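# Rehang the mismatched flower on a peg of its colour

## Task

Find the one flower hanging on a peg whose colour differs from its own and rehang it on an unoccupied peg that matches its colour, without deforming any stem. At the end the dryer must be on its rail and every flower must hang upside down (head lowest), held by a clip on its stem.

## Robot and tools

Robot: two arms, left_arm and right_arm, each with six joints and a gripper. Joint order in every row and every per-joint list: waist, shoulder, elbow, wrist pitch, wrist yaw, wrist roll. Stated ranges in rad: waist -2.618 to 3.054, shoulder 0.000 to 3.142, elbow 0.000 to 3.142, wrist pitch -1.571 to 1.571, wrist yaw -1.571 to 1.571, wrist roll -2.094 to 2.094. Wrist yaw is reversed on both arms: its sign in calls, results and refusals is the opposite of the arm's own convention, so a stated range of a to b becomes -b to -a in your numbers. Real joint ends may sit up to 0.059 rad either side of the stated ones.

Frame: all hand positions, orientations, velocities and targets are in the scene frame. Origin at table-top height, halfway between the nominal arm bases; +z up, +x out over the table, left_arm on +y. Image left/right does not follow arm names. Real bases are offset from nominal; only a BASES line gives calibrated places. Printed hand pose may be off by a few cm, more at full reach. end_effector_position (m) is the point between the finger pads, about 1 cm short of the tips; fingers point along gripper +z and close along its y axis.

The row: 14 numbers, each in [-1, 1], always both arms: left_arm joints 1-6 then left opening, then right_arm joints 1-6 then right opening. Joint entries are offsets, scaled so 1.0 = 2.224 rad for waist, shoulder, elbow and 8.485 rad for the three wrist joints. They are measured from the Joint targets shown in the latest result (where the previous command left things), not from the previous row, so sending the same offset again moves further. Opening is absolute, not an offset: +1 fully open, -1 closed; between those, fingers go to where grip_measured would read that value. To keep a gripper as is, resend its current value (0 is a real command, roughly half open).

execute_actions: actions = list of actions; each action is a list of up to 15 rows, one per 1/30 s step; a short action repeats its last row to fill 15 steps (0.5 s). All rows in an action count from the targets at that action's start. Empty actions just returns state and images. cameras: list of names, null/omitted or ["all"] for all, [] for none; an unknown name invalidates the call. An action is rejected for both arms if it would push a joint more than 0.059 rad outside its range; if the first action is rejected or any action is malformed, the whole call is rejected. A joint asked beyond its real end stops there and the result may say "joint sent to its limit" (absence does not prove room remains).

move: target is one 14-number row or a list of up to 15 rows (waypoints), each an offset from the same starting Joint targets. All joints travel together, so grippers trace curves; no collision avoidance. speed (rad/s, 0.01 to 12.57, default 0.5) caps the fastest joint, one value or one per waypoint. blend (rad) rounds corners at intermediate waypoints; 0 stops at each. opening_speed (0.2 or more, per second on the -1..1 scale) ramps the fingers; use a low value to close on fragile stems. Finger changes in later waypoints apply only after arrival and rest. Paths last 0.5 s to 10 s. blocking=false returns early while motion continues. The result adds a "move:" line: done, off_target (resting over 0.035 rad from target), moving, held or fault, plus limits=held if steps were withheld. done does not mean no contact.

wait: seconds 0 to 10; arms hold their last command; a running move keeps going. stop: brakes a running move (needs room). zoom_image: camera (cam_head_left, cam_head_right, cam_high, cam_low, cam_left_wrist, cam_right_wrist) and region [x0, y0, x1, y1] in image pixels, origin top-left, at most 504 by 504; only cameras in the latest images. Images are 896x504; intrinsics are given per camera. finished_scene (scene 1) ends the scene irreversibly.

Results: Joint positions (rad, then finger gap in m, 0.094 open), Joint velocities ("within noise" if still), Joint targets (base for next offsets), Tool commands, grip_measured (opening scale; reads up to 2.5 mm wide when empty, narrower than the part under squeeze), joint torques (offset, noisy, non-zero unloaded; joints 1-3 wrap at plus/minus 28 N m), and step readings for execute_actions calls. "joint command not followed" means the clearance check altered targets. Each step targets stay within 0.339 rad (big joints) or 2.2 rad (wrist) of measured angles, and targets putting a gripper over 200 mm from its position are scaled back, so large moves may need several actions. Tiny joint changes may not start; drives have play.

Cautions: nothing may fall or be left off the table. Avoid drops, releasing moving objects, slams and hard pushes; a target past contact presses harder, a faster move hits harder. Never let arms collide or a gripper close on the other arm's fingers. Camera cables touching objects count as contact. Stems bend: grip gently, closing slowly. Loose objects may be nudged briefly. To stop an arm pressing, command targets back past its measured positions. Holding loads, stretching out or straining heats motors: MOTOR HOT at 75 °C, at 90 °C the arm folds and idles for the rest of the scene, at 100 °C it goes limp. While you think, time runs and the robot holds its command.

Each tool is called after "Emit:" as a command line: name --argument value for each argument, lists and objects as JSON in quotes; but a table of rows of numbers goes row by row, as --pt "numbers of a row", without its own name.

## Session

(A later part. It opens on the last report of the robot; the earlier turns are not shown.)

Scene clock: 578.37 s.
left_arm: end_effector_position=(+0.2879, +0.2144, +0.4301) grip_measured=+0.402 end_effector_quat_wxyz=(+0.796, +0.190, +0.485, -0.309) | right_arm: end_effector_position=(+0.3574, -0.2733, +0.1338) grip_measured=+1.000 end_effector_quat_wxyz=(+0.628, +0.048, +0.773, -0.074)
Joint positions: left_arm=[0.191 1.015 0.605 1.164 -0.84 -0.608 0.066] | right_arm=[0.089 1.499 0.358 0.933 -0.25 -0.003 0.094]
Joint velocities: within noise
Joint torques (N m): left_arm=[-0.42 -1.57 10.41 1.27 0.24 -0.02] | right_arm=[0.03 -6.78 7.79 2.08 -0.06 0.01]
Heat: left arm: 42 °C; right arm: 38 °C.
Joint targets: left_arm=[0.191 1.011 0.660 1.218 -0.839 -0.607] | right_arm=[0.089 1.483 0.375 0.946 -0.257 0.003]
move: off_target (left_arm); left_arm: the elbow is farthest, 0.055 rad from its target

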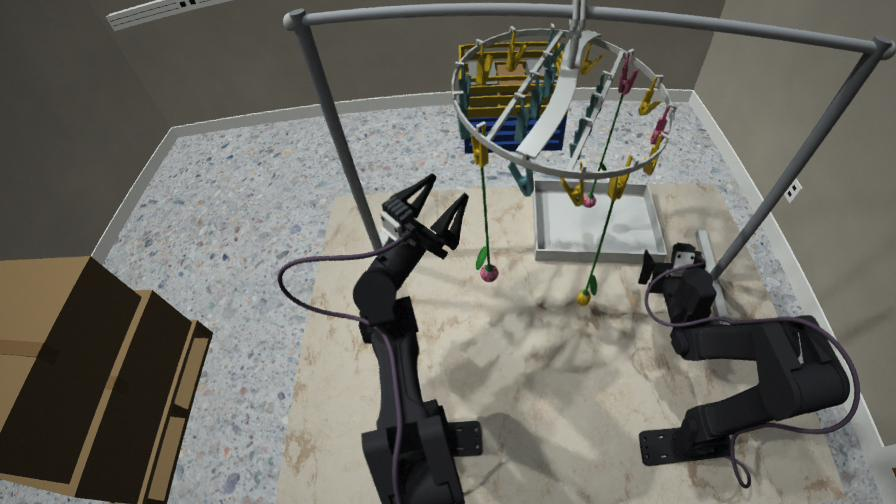

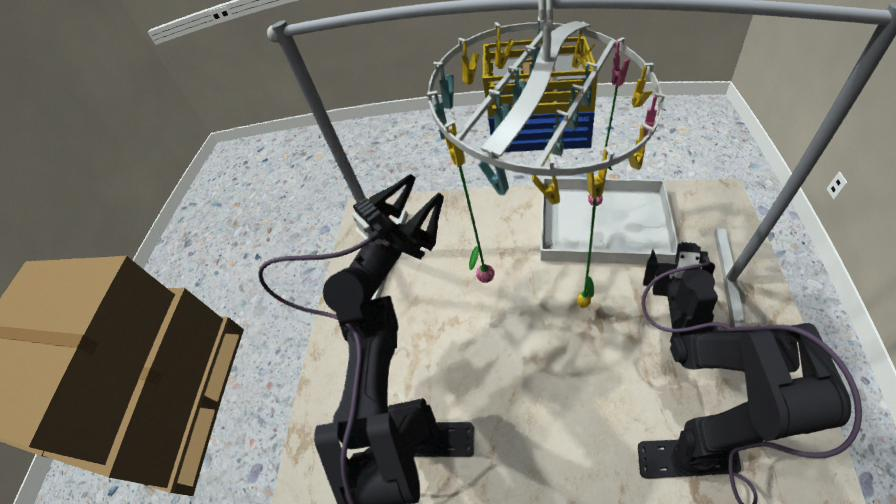

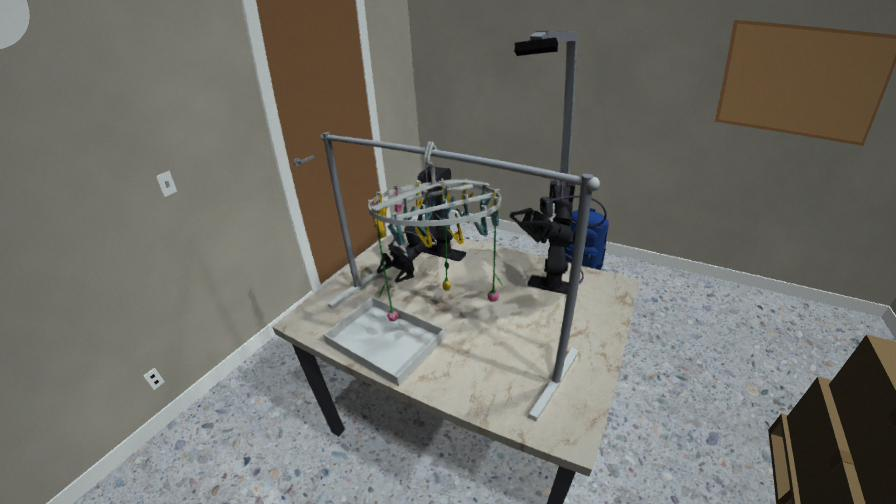

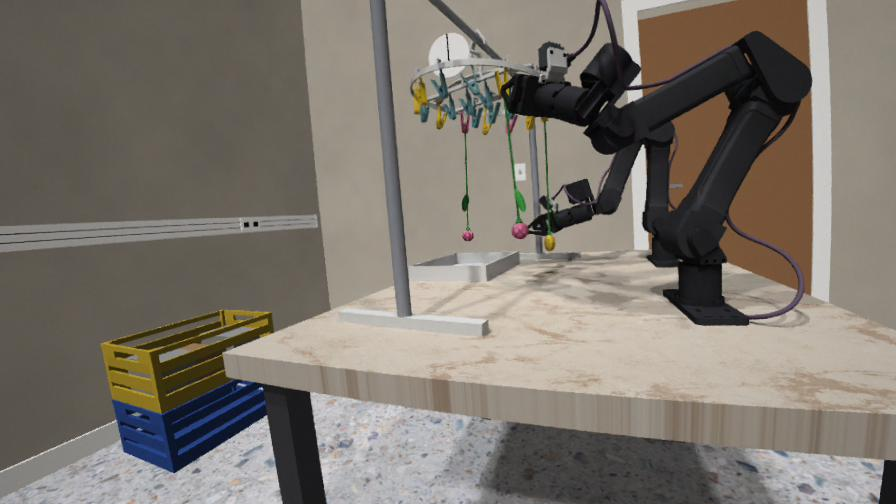

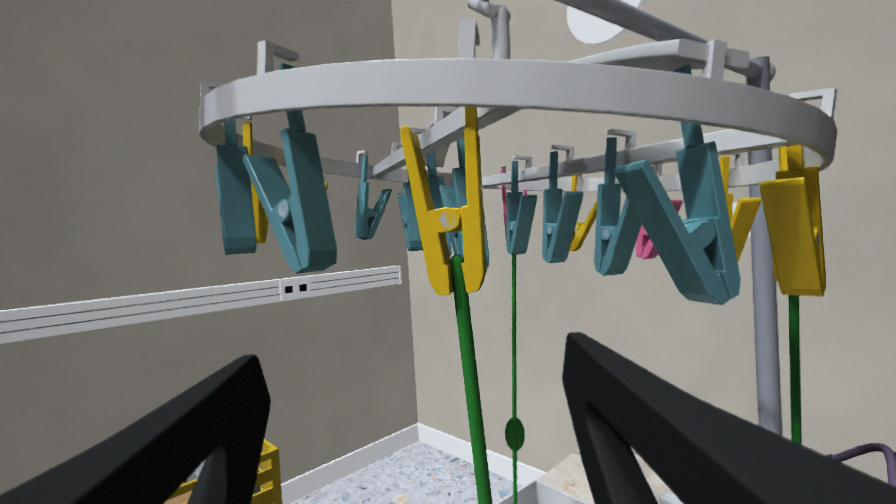

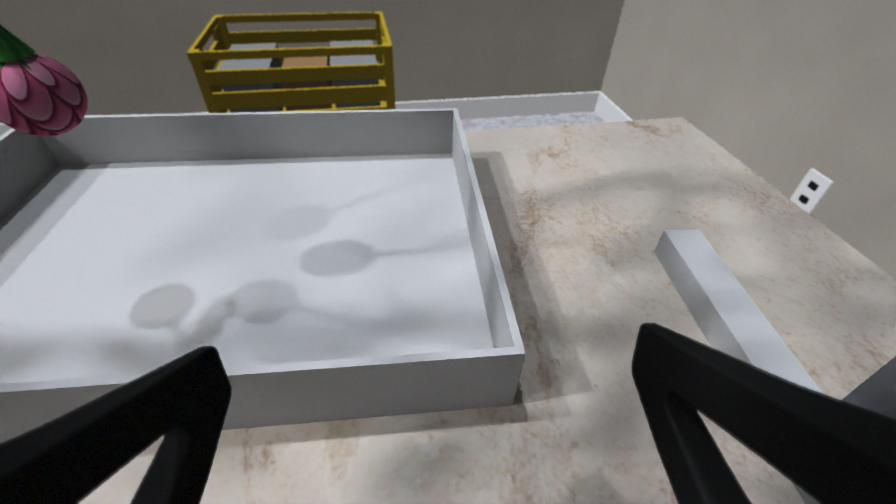

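Emit:
move --target '[-0.1039, 0.0355, 0.0973, -0.0329, 0.0212, 0.0233, 0.4, 0,0,0,0,0,0,1]' --speed 0.3 --cameras '["cam_left_wrist", "cam_head_left", "cam_low"]'

Scene clock: 643.33 s.
left_arm: end_effector_position=(+0.3090, +0.1686, +0.4773) grip_measured=+0.402 end_effector_quat_wxyz=(+0.804, +0.212, +0.458, -0.315) | right_arm: end_effector_position=(+0.3574, -0.2733, +0.1338) grip_measured=+1.000 end_effector_quat_wxyz=(+0.628, +0.048, +0.773, -0.074)
Joint positions: left_arm=[-0.041 1.094 0.822 0.965 -0.694 -0.427 0.066] | right_arm=[0.089 1.499 0.358 0.933 -0.25 -0.003 0.094]
Joint velocities: within noise
Joint torques (N m): left_arm=[-0.57 -2.43 10.45 0.73 0.5 0.1] | right_arm=[0.05 -6.78 7.79 2.08 -0.06 0.01]
Heat: left arm: 43 °C; right arm: 38 °C.
Joint targets: left_arm=[-0.040 1.090 0.876 0.939 -0.659 -0.409] | right_arm=[0.089 1.483 0.375 0.946 -0.257 0.003]
move: off_target (left_arm); left_arm: the elbow is farthest, 0.055 rad from its target
Images, in order (width x height): cam_head_left 896x504, cam_low 896x504, cam_left_wrist 896x504.

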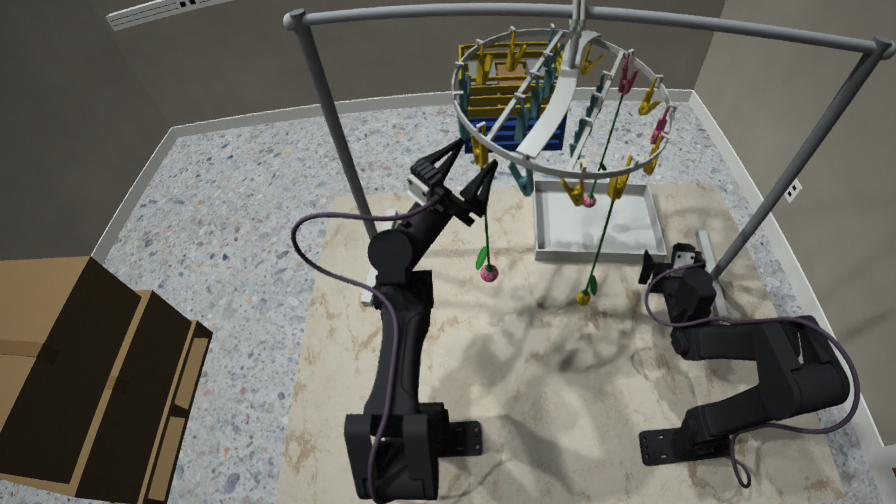

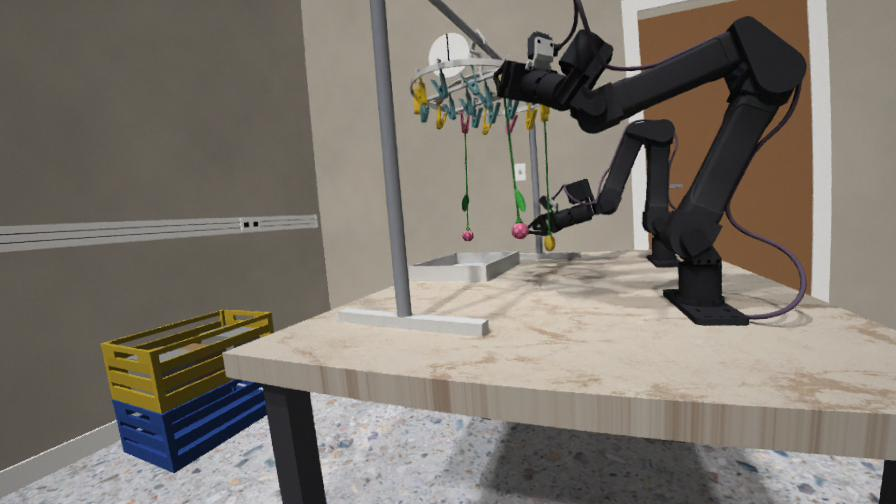

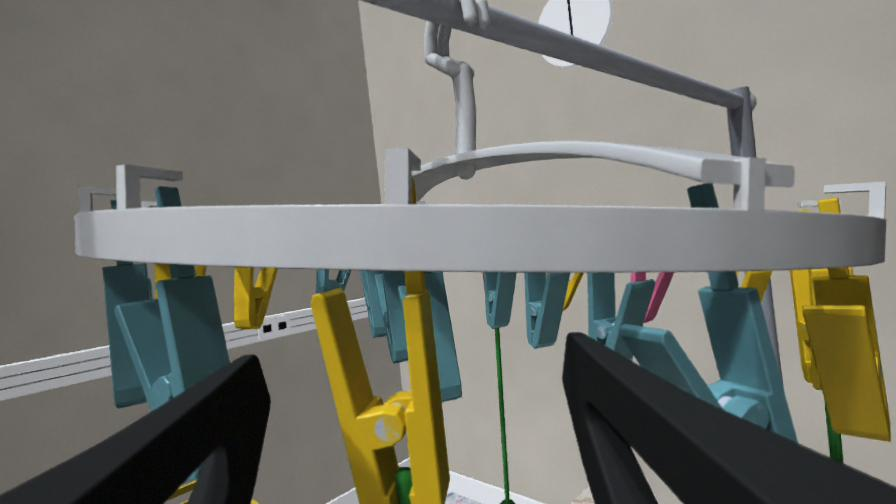

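Emit:
zoom_image --camera "cam_head_left" --region '[430, 110, 530, 190]'

Emit:
zoom_image --camera "cam_low" --region '[460, 40, 580, 140]'

Scaled by 5.040 from the camera's 896x504 image, which has a finer 1280x720 frame.

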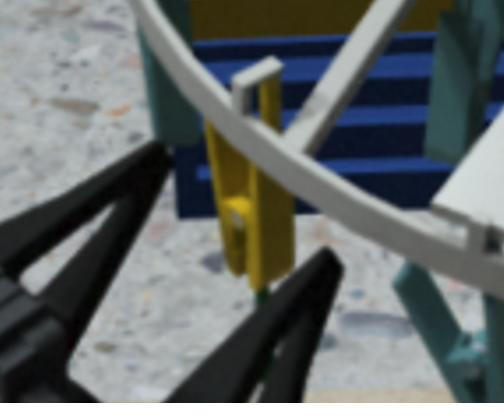

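Scaled by 4.200 from the camera's 896x504 image, which has a finer 1280x720 frame.

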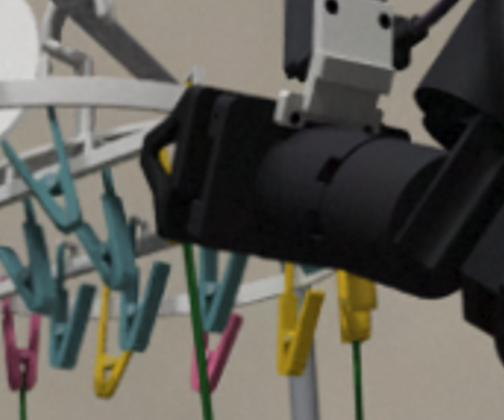

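Emit:
move --target '[-0.0081, 0.0180, 0.0189, -0.0022, 0.0011, -0.0084, 0.2, 0,0,0,0,0,0,1]' --speed 0.15 --cameras '["cam_left_wrist", "cam_head_left"]'

Emit:
zoom_image --camera "cam_head_left" --region '[430, 110, 530, 190]'

Scene clock: 752.40 s.
left_arm: end_effector_position=(+0.3216, +0.1675, +0.4789) grip_measured=+0.202 end_effector_quat_wxyz=(+0.790, +0.194, +0.471, -0.341) | right_arm: end_effector_position=(+0.3574, -0.2733, +0.1338) grip_measured=+1.000 end_effector_quat_wxyz=(+0.628, +0.048, +0.773, -0.074)
Joint positions: left_arm=[-0.048 1.136 0.861 0.945 -0.685 -0.482 0.056] | right_arm=[0.089 1.499 0.358 0.933 -0.25 -0.003 0.094]
Joint velocities: within noise
Joint torques (N m): left_arm=[-0.55 -3 10.71 0.75 0.48 -0.05] | right_arm=[0.03 -6.76 7.79 2.08 -0.06 0.01]
Heat: left arm: 38 °C; right arm: 39 °C.
Joint targets: left_arm=[-0.058 1.130 0.918 0.920 -0.650 -0.481] | right_arm=[0.089 1.483 0.375 0.946 -0.257 0.003]
move: off_target (left_arm); left_arm: the elbow is farthest, 0.057 rad from its target
Images, in order (width x height): cam_head_left 896x504, cam_left_wrist 896x504.

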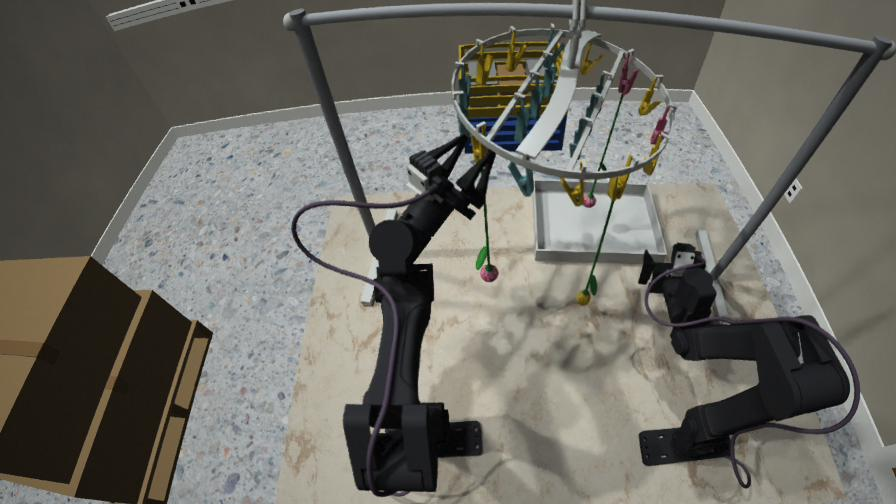

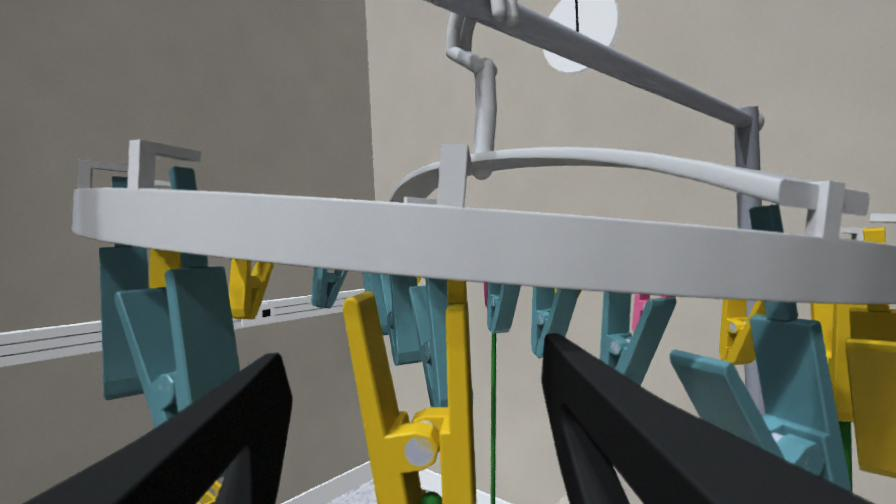

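Scaled by 5.040 from the camera's 896x504 image, which has a finer 1280x720 frame.

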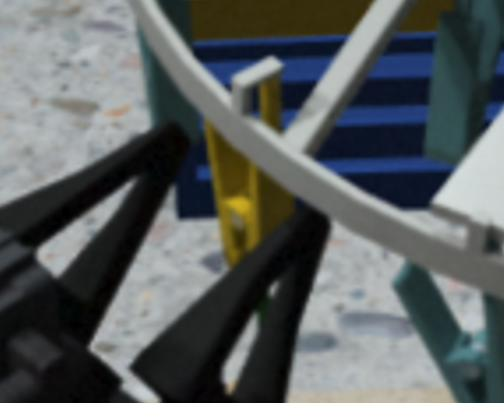

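Emit:
zoom_image --camera "cam_left_wrist" --region '[240, 230, 620, 504]'

Emit:
zoom_image --camera "cam_head_left" --region '[450, 120, 520, 180]'

Scaled by 1.326 from the camera's 896x504 image, which has a finer 1280x720 frame.

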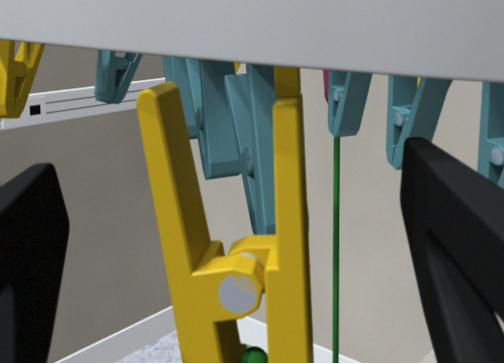

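Scaled by 7.200 from the camera's 896x504 image, which has a finer 1280x720 frame.

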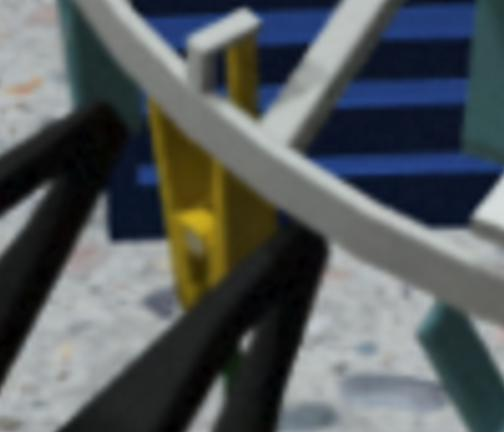

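Emit:
move --pt "0 0 0 0 0 0 0.2 0 -0.2554 0.0157 0.0606 0.0303 -0.0004 1" --pt "0 0 0 0 0 0 0.2 0.3957 -0.2554 0.0157 0.0606 0.0303 -0.0004 1" --pt "0 0 0 0 0 0 0.2 0.3957 0.0369 0.1772 0.0314 0.0119 -0.0071 1" --speed 0.8 --blend 0.1

Scene clock: 842.03 s.
left_arm: end_effector_position=(+0.3217, +0.1678, +0.4790) grip_measured=+0.202 end_effector_quat_wxyz=(+0.790, +0.193, +0.471, -0.341) | right_arm: end_effector_position=(+0.2454, +0.0936, +0.3304) grip_measured=+1.000 end_effector_quat_wxyz=(+0.766, -0.211, +0.515, +0.321)
Joint positions: left_arm=[-0.048 1.136 0.861 0.945 -0.683 -0.482 0.056] | right_arm=[0.962 1.576 0.714 1.256 -0.151 -0.055 0.094]
Joint velocities: within noise
Joint torques (N m): left_arm=[-0.61 -3.03 10.91 0.74 0.5 -0.03] | right_arm=[0.72 -8.02 12.62 1.35 -0.08 -0.08]
Heat: left arm: 41 °C; right arm: 39 °C.
Joint targets: left_arm=[-0.058 1.130 0.918 0.920 -0.650 -0.481] | right_arm=[0.970 1.565 0.769 1.212 -0.156 -0.057]
move: off_target (left_arm, right_arm); left_arm: the elbow is farthest, 0.057 rad from its target; right_arm: the elbow is farthest, 0.055 rad from its target

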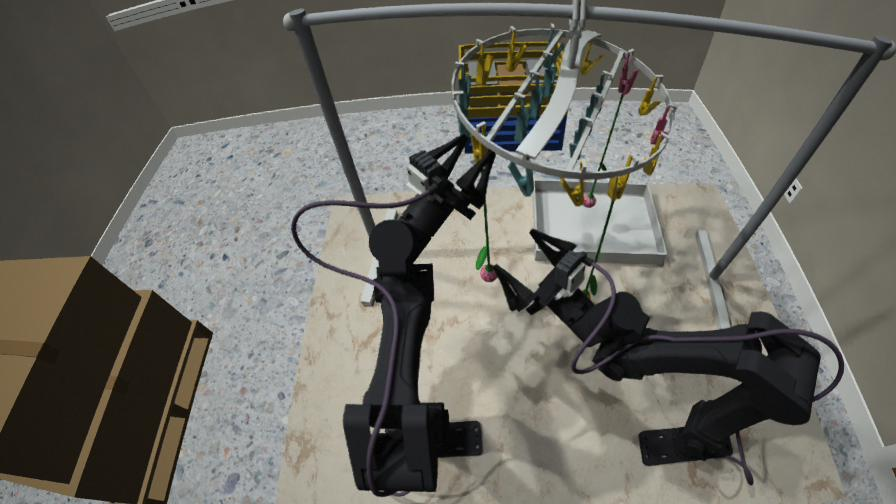

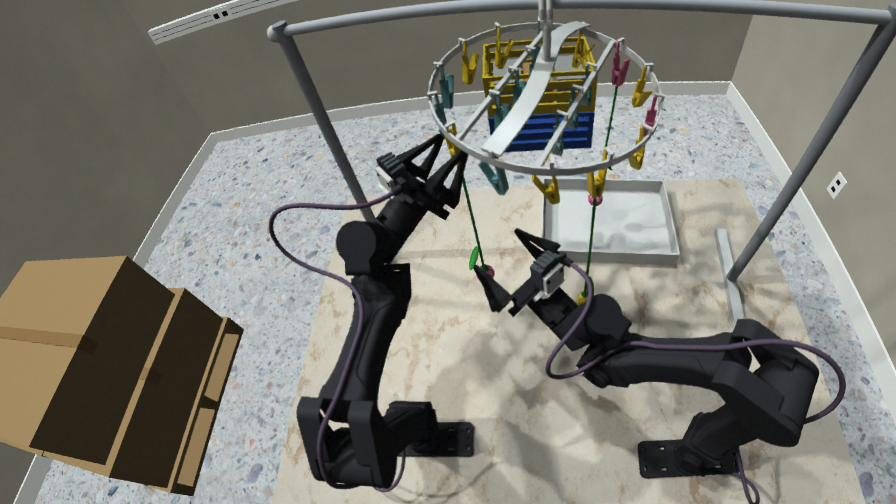

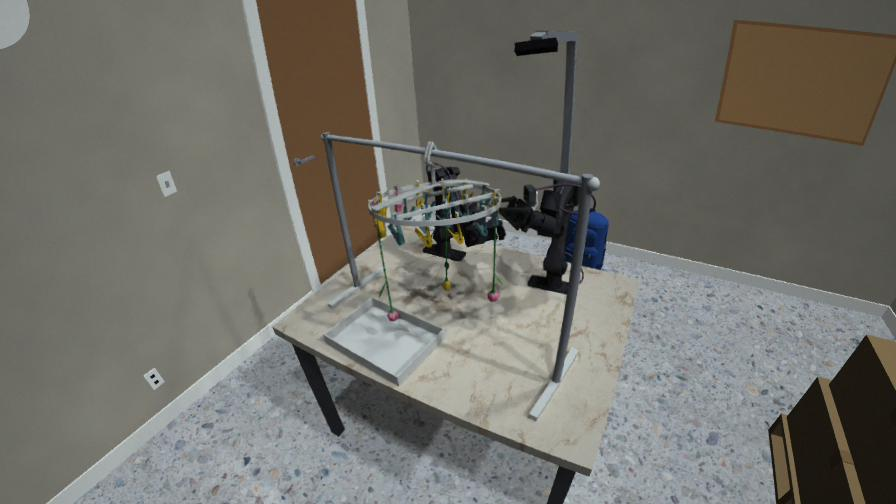

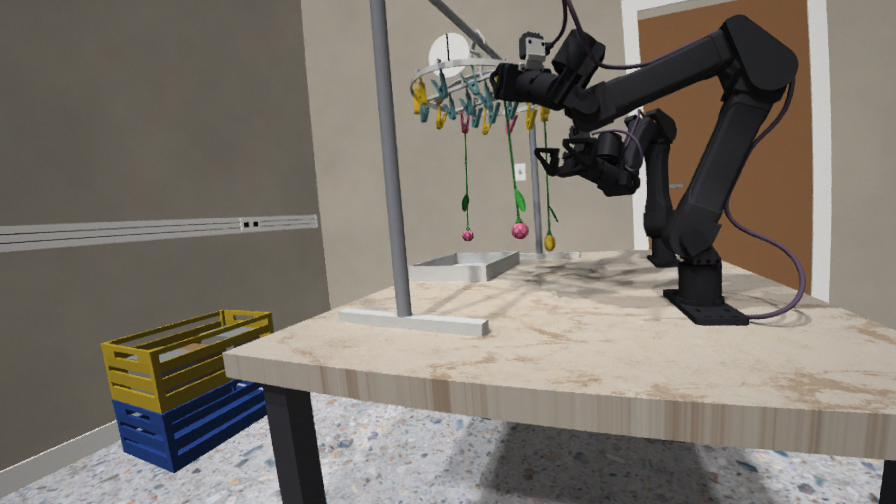

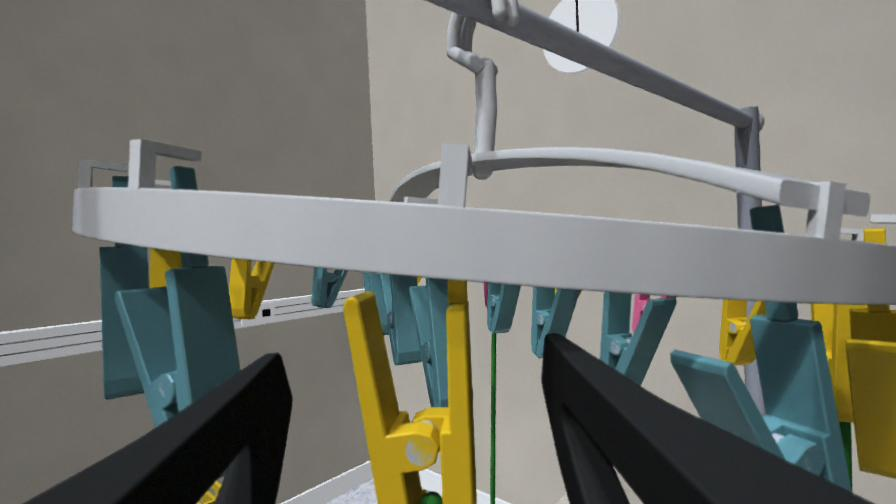

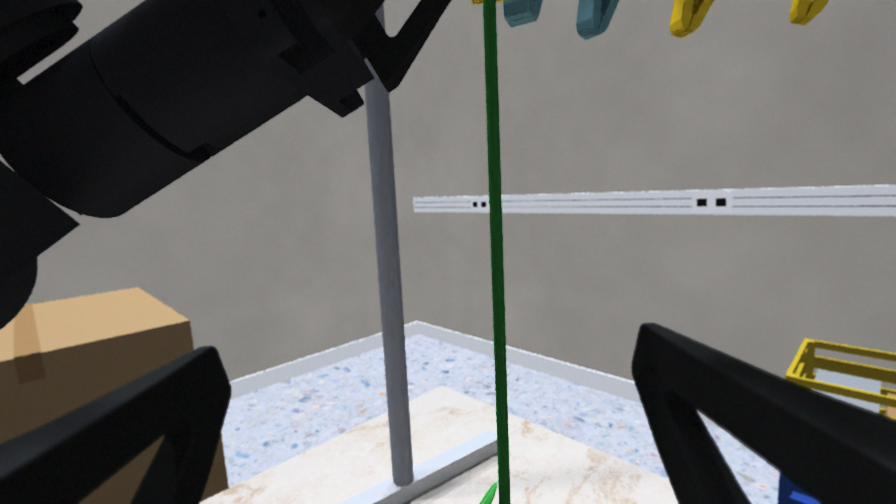

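Emit:
move --target '[0,0,0,0,0,0,0.2, -0.0292,0.0607,0.0753,-0.0085,0.0066,0.0024,1]' --speed 0.3 --cameras '["cam_right_wrist", "cam_head_left", "cam_head_right"]'

Emit:
zoom_image --camera "cam_head_left" --region '[430, 120, 600, 300]'

Scene clock: 909.00 s.
left_arm: end_effector_position=(+0.3217, +0.1678, +0.4790) grip_measured=+0.202 end_effector_quat_wxyz=(+0.790, +0.193, +0.471, -0.341) | right_arm: end_effector_position=(+0.2872, +0.1129, +0.3304) grip_measured=+1.000 end_effector_quat_wxyz=(+0.765, -0.213, +0.526, +0.304)
Joint positions: left_arm=[-0.048 1.136 0.861 0.945 -0.683 -0.482 0.056] | right_arm=[0.905 1.702 0.88 1.189 -0.121 -0.053 0.094]
Joint velocities: within noise
Joint torques (N m): left_arm=[-0.64 -3.25 10.67 0.69 0.53 -0.07] | right_arm=[-0.36 -8.76 12.89 1.33 0.14 0.12]
Heat: left arm: 42 °C; right arm: 38 °C.
Joint targets: left_arm=[-0.058 1.130 0.918 0.920 -0.650 -0.481] | right_arm=[0.905 1.701 0.937 1.140 -0.100 -0.037]
move: off_target (left_arm, right_arm); left_arm: the elbow is farthest, 0.057 rad from its target; right_arm: the elbow is farthest, 0.057 rad from its target
Images, in order (width x height): cam_head_left 896x504, cam_head_right 896x504, cam_right_wrist 896x504.

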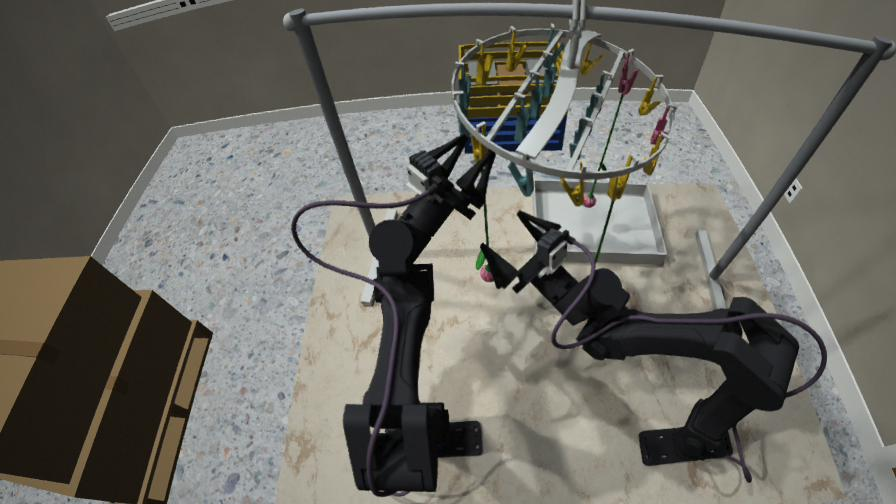

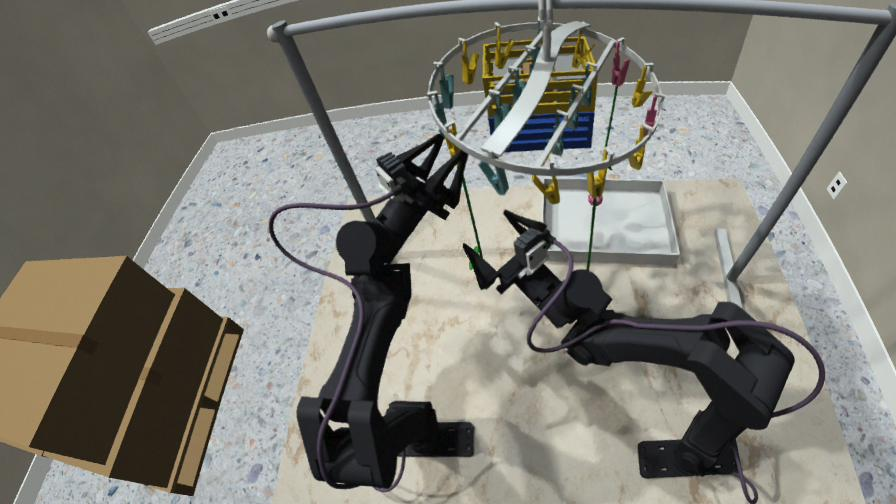

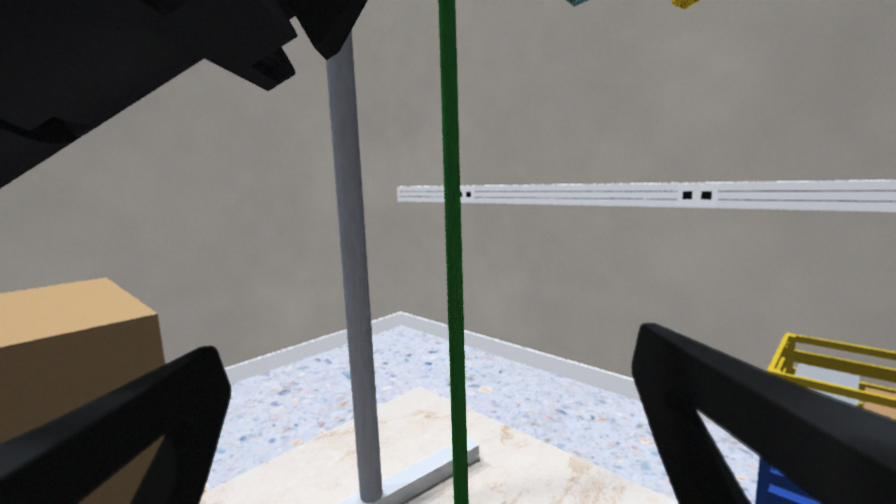

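Scaled by 2.800 from the camera's 896x504 image, which has a finer 1280x720 frame.

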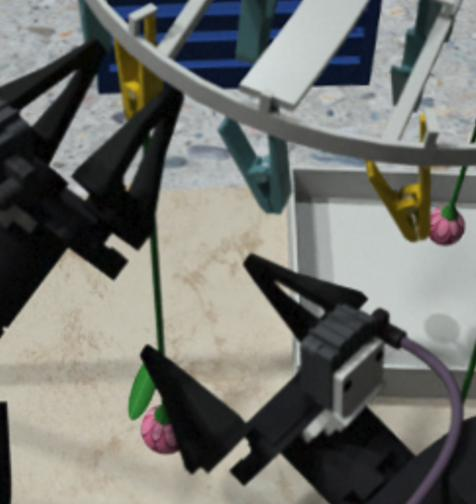

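Emit:
move --target '[0,0,0,0,0,0,0.2, 0,0.0506,0.0656,-0.0040,0,0,1]' --speed 0.2 --cameras '["cam_right_wrist", "cam_head_left", "cam_left_wrist"]'

Emit:
zoom_image --camera "cam_head_left" --region '[430, 120, 600, 300]'

Scene clock: 929.47 s.
left_arm: end_effector_position=(+0.3217, +0.1678, +0.4790) grip_measured=+0.202 end_effector_quat_wxyz=(+0.790, +0.193, +0.471, -0.341) | right_arm: end_effector_position=(+0.3081, +0.1388, +0.3328) grip_measured=+1.000 end_effector_quat_wxyz=(+0.766, -0.213, +0.525, +0.304)
Joint positions: left_arm=[-0.048 1.136 0.861 0.945 -0.683 -0.482 0.056] | right_arm=[0.905 1.812 1.025 1.155 -0.121 -0.053 0.094]
Joint velocities: within noise
Joint torques (N m): left_arm=[-0.55 -3.04 11 0.78 0.44 -0.02] | right_arm=[-0.39 -9.84 13.08 1.33 0.14 0.12]
Heat: left arm: 43 °C; right arm: 43 °C.
Joint targets: left_arm=[-0.058 1.130 0.918 0.920 -0.650 -0.481] | right_arm=[0.905 1.813 1.083 1.106 -0.100 -0.037]
move: off_target (left_arm, right_arm); left_arm: the elbow is farthest, 0.057 rad from its target; right_arm: the elbow is farthest, 0.058 rad from its target
Images, in order (width x height): cam_head_left 896x504, cam_left_wrist 896x504, cam_right_wrist 896x504.

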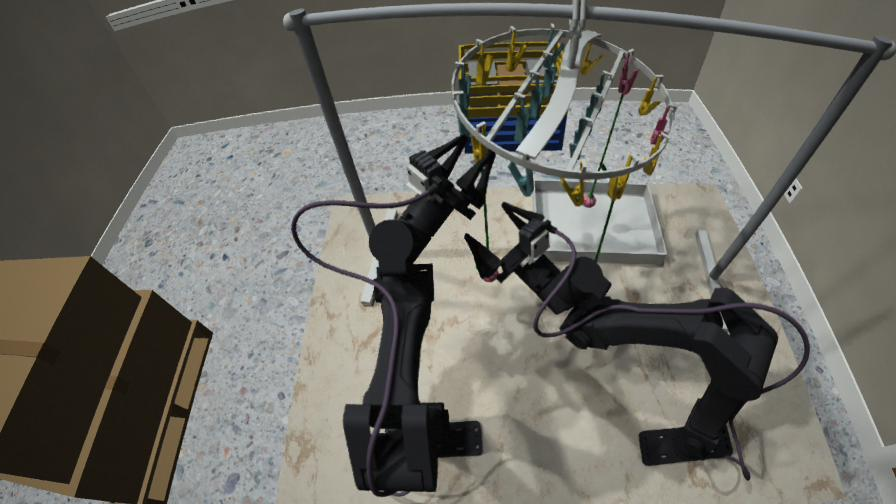

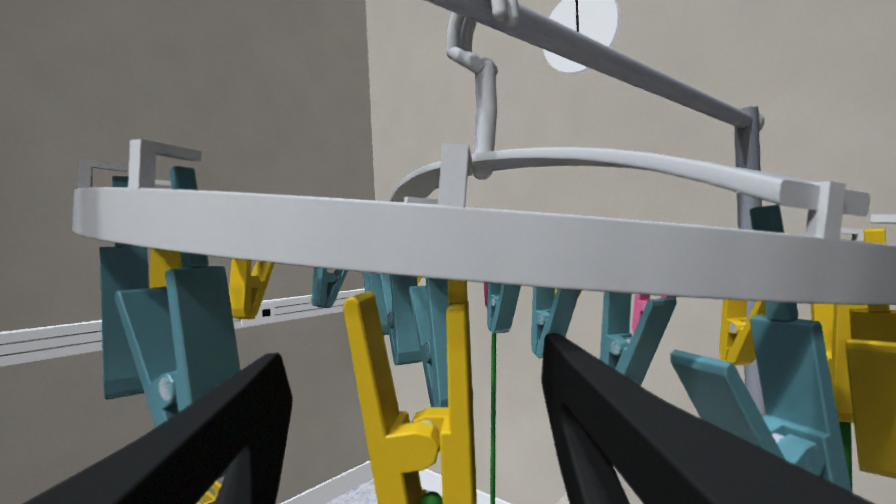

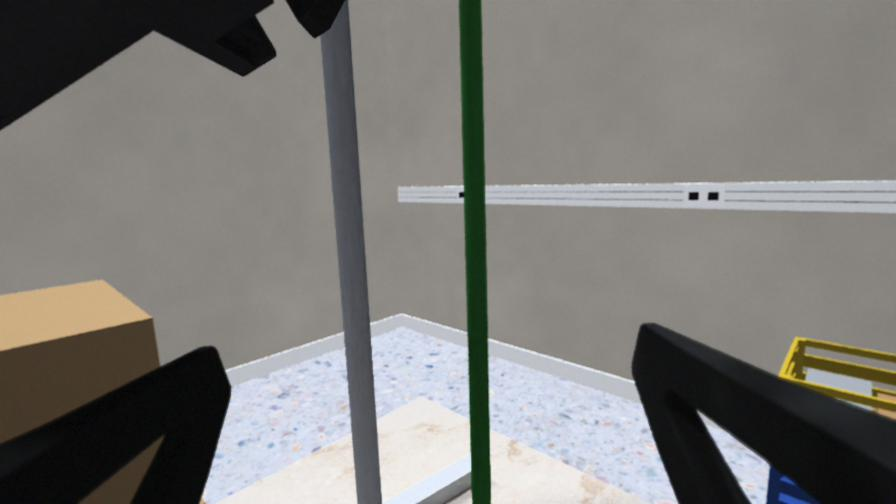

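Scaled by 2.800 from the camera's 896x504 image, which has a finer 1280x720 frame.

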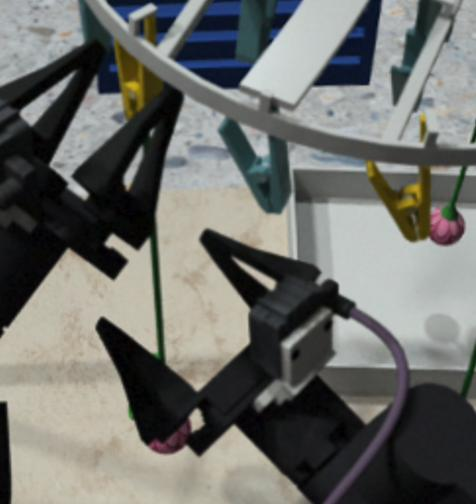

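Emit:
move --target '[0,0,0,0,0,0,0.2, -0.0121,0.0304,0.0416,-0.0032,0.0035,0.0021,1]' --speed 0.15 --cameras '["cam_right_wrist", "cam_head_left", "cam_low"]'

Emit:
zoom_image --camera "cam_head_left" --region '[430, 120, 600, 300]'

Emit:
zoom_image --camera "cam_low" --region '[470, 50, 630, 260]'

Scene clock: 954.17 s.
left_arm: end_effector_position=(+0.3217, +0.1678, +0.4790) grip_measured=+0.202 end_effector_quat_wxyz=(+0.790, +0.193, +0.471, -0.341) | right_arm: end_effector_position=(+0.3287, +0.1484, +0.3328) grip_measured=+1.000 end_effector_quat_wxyz=(+0.764, -0.213, +0.526, +0.307)
Joint positions: left_arm=[-0.048 1.136 0.861 0.945 -0.683 -0.482 0.056] | right_arm=[0.877 1.88 1.117 1.128 -0.092 -0.036 0.094]
Joint velocities: within noise
Joint torques (N m): left_arm=[-0.69 -2.86 10.77 0.72 0.48 -0.06] | right_arm=[-0.54 -10.54 13.24 1.35 0.13 0.14]
Heat: left arm: 43 °C; right arm: 44 °C.
Joint targets: left_arm=[-0.058 1.130 0.918 0.920 -0.650 -0.481] | right_arm=[0.878 1.881 1.175 1.079 -0.070 -0.019]
move: off_target (left_arm, right_arm); left_arm: the elbow is farthest, 0.057 rad from its target; right_arm: the elbow is farthest, 0.058 rad from its target
Images, in order (width x height): cam_head_left 896x504, cam_low 896x504, cam_right_wrist 896x504.

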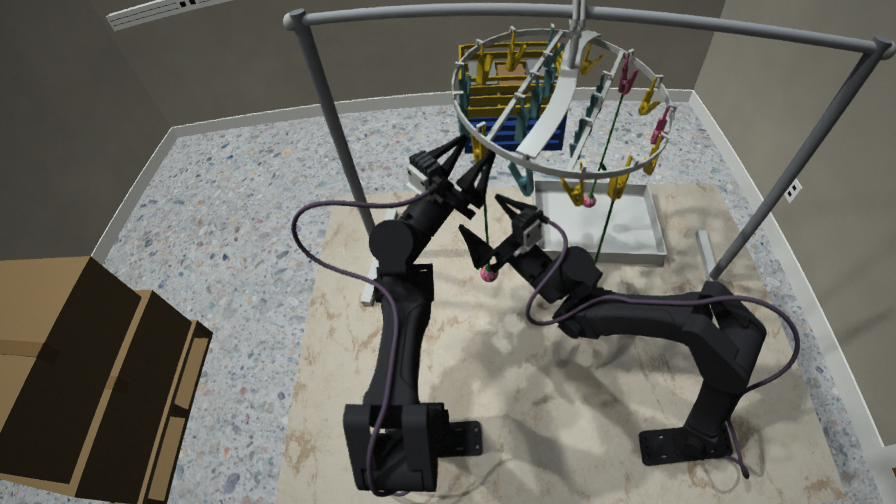

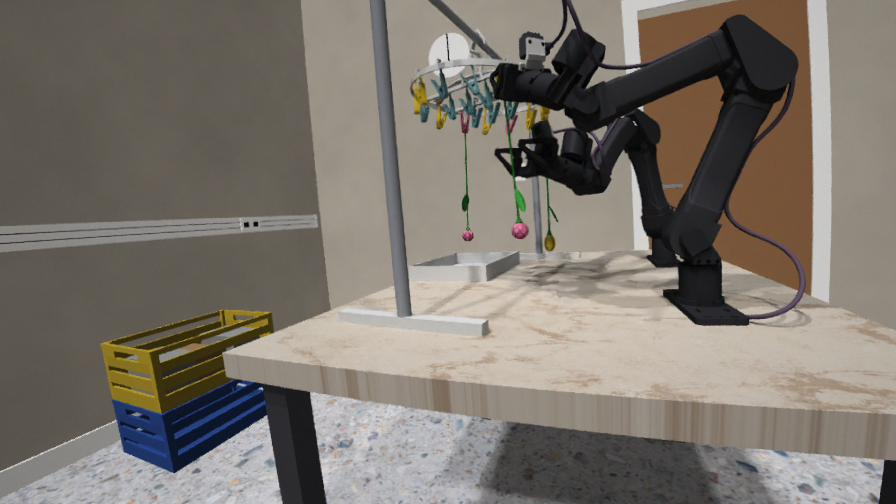

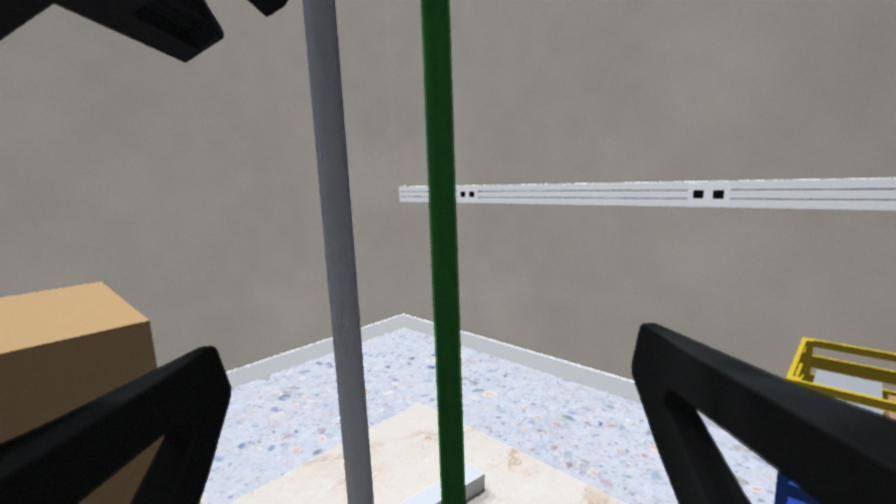

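Scaled by 2.800 from the camera's 896x504 image, which has a finer 1280x720 frame.

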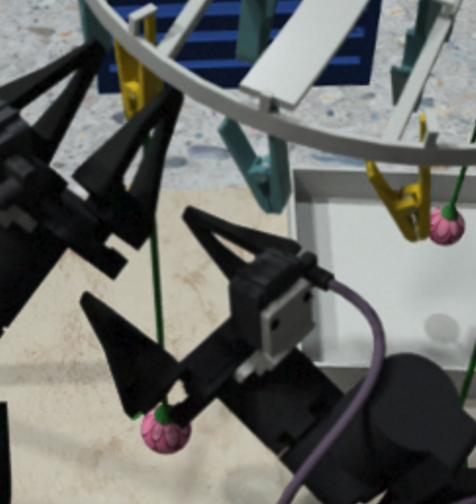

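Scaled by 2.400 from the camera's 896x504 image, which has a finer 1280x720 frame.

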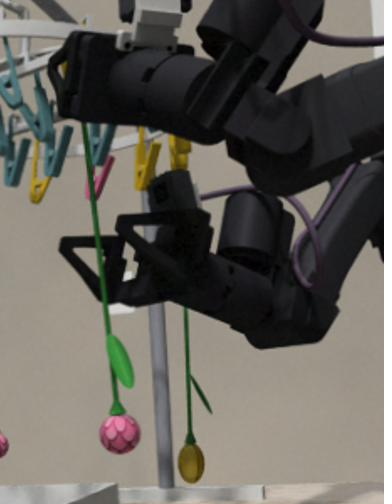

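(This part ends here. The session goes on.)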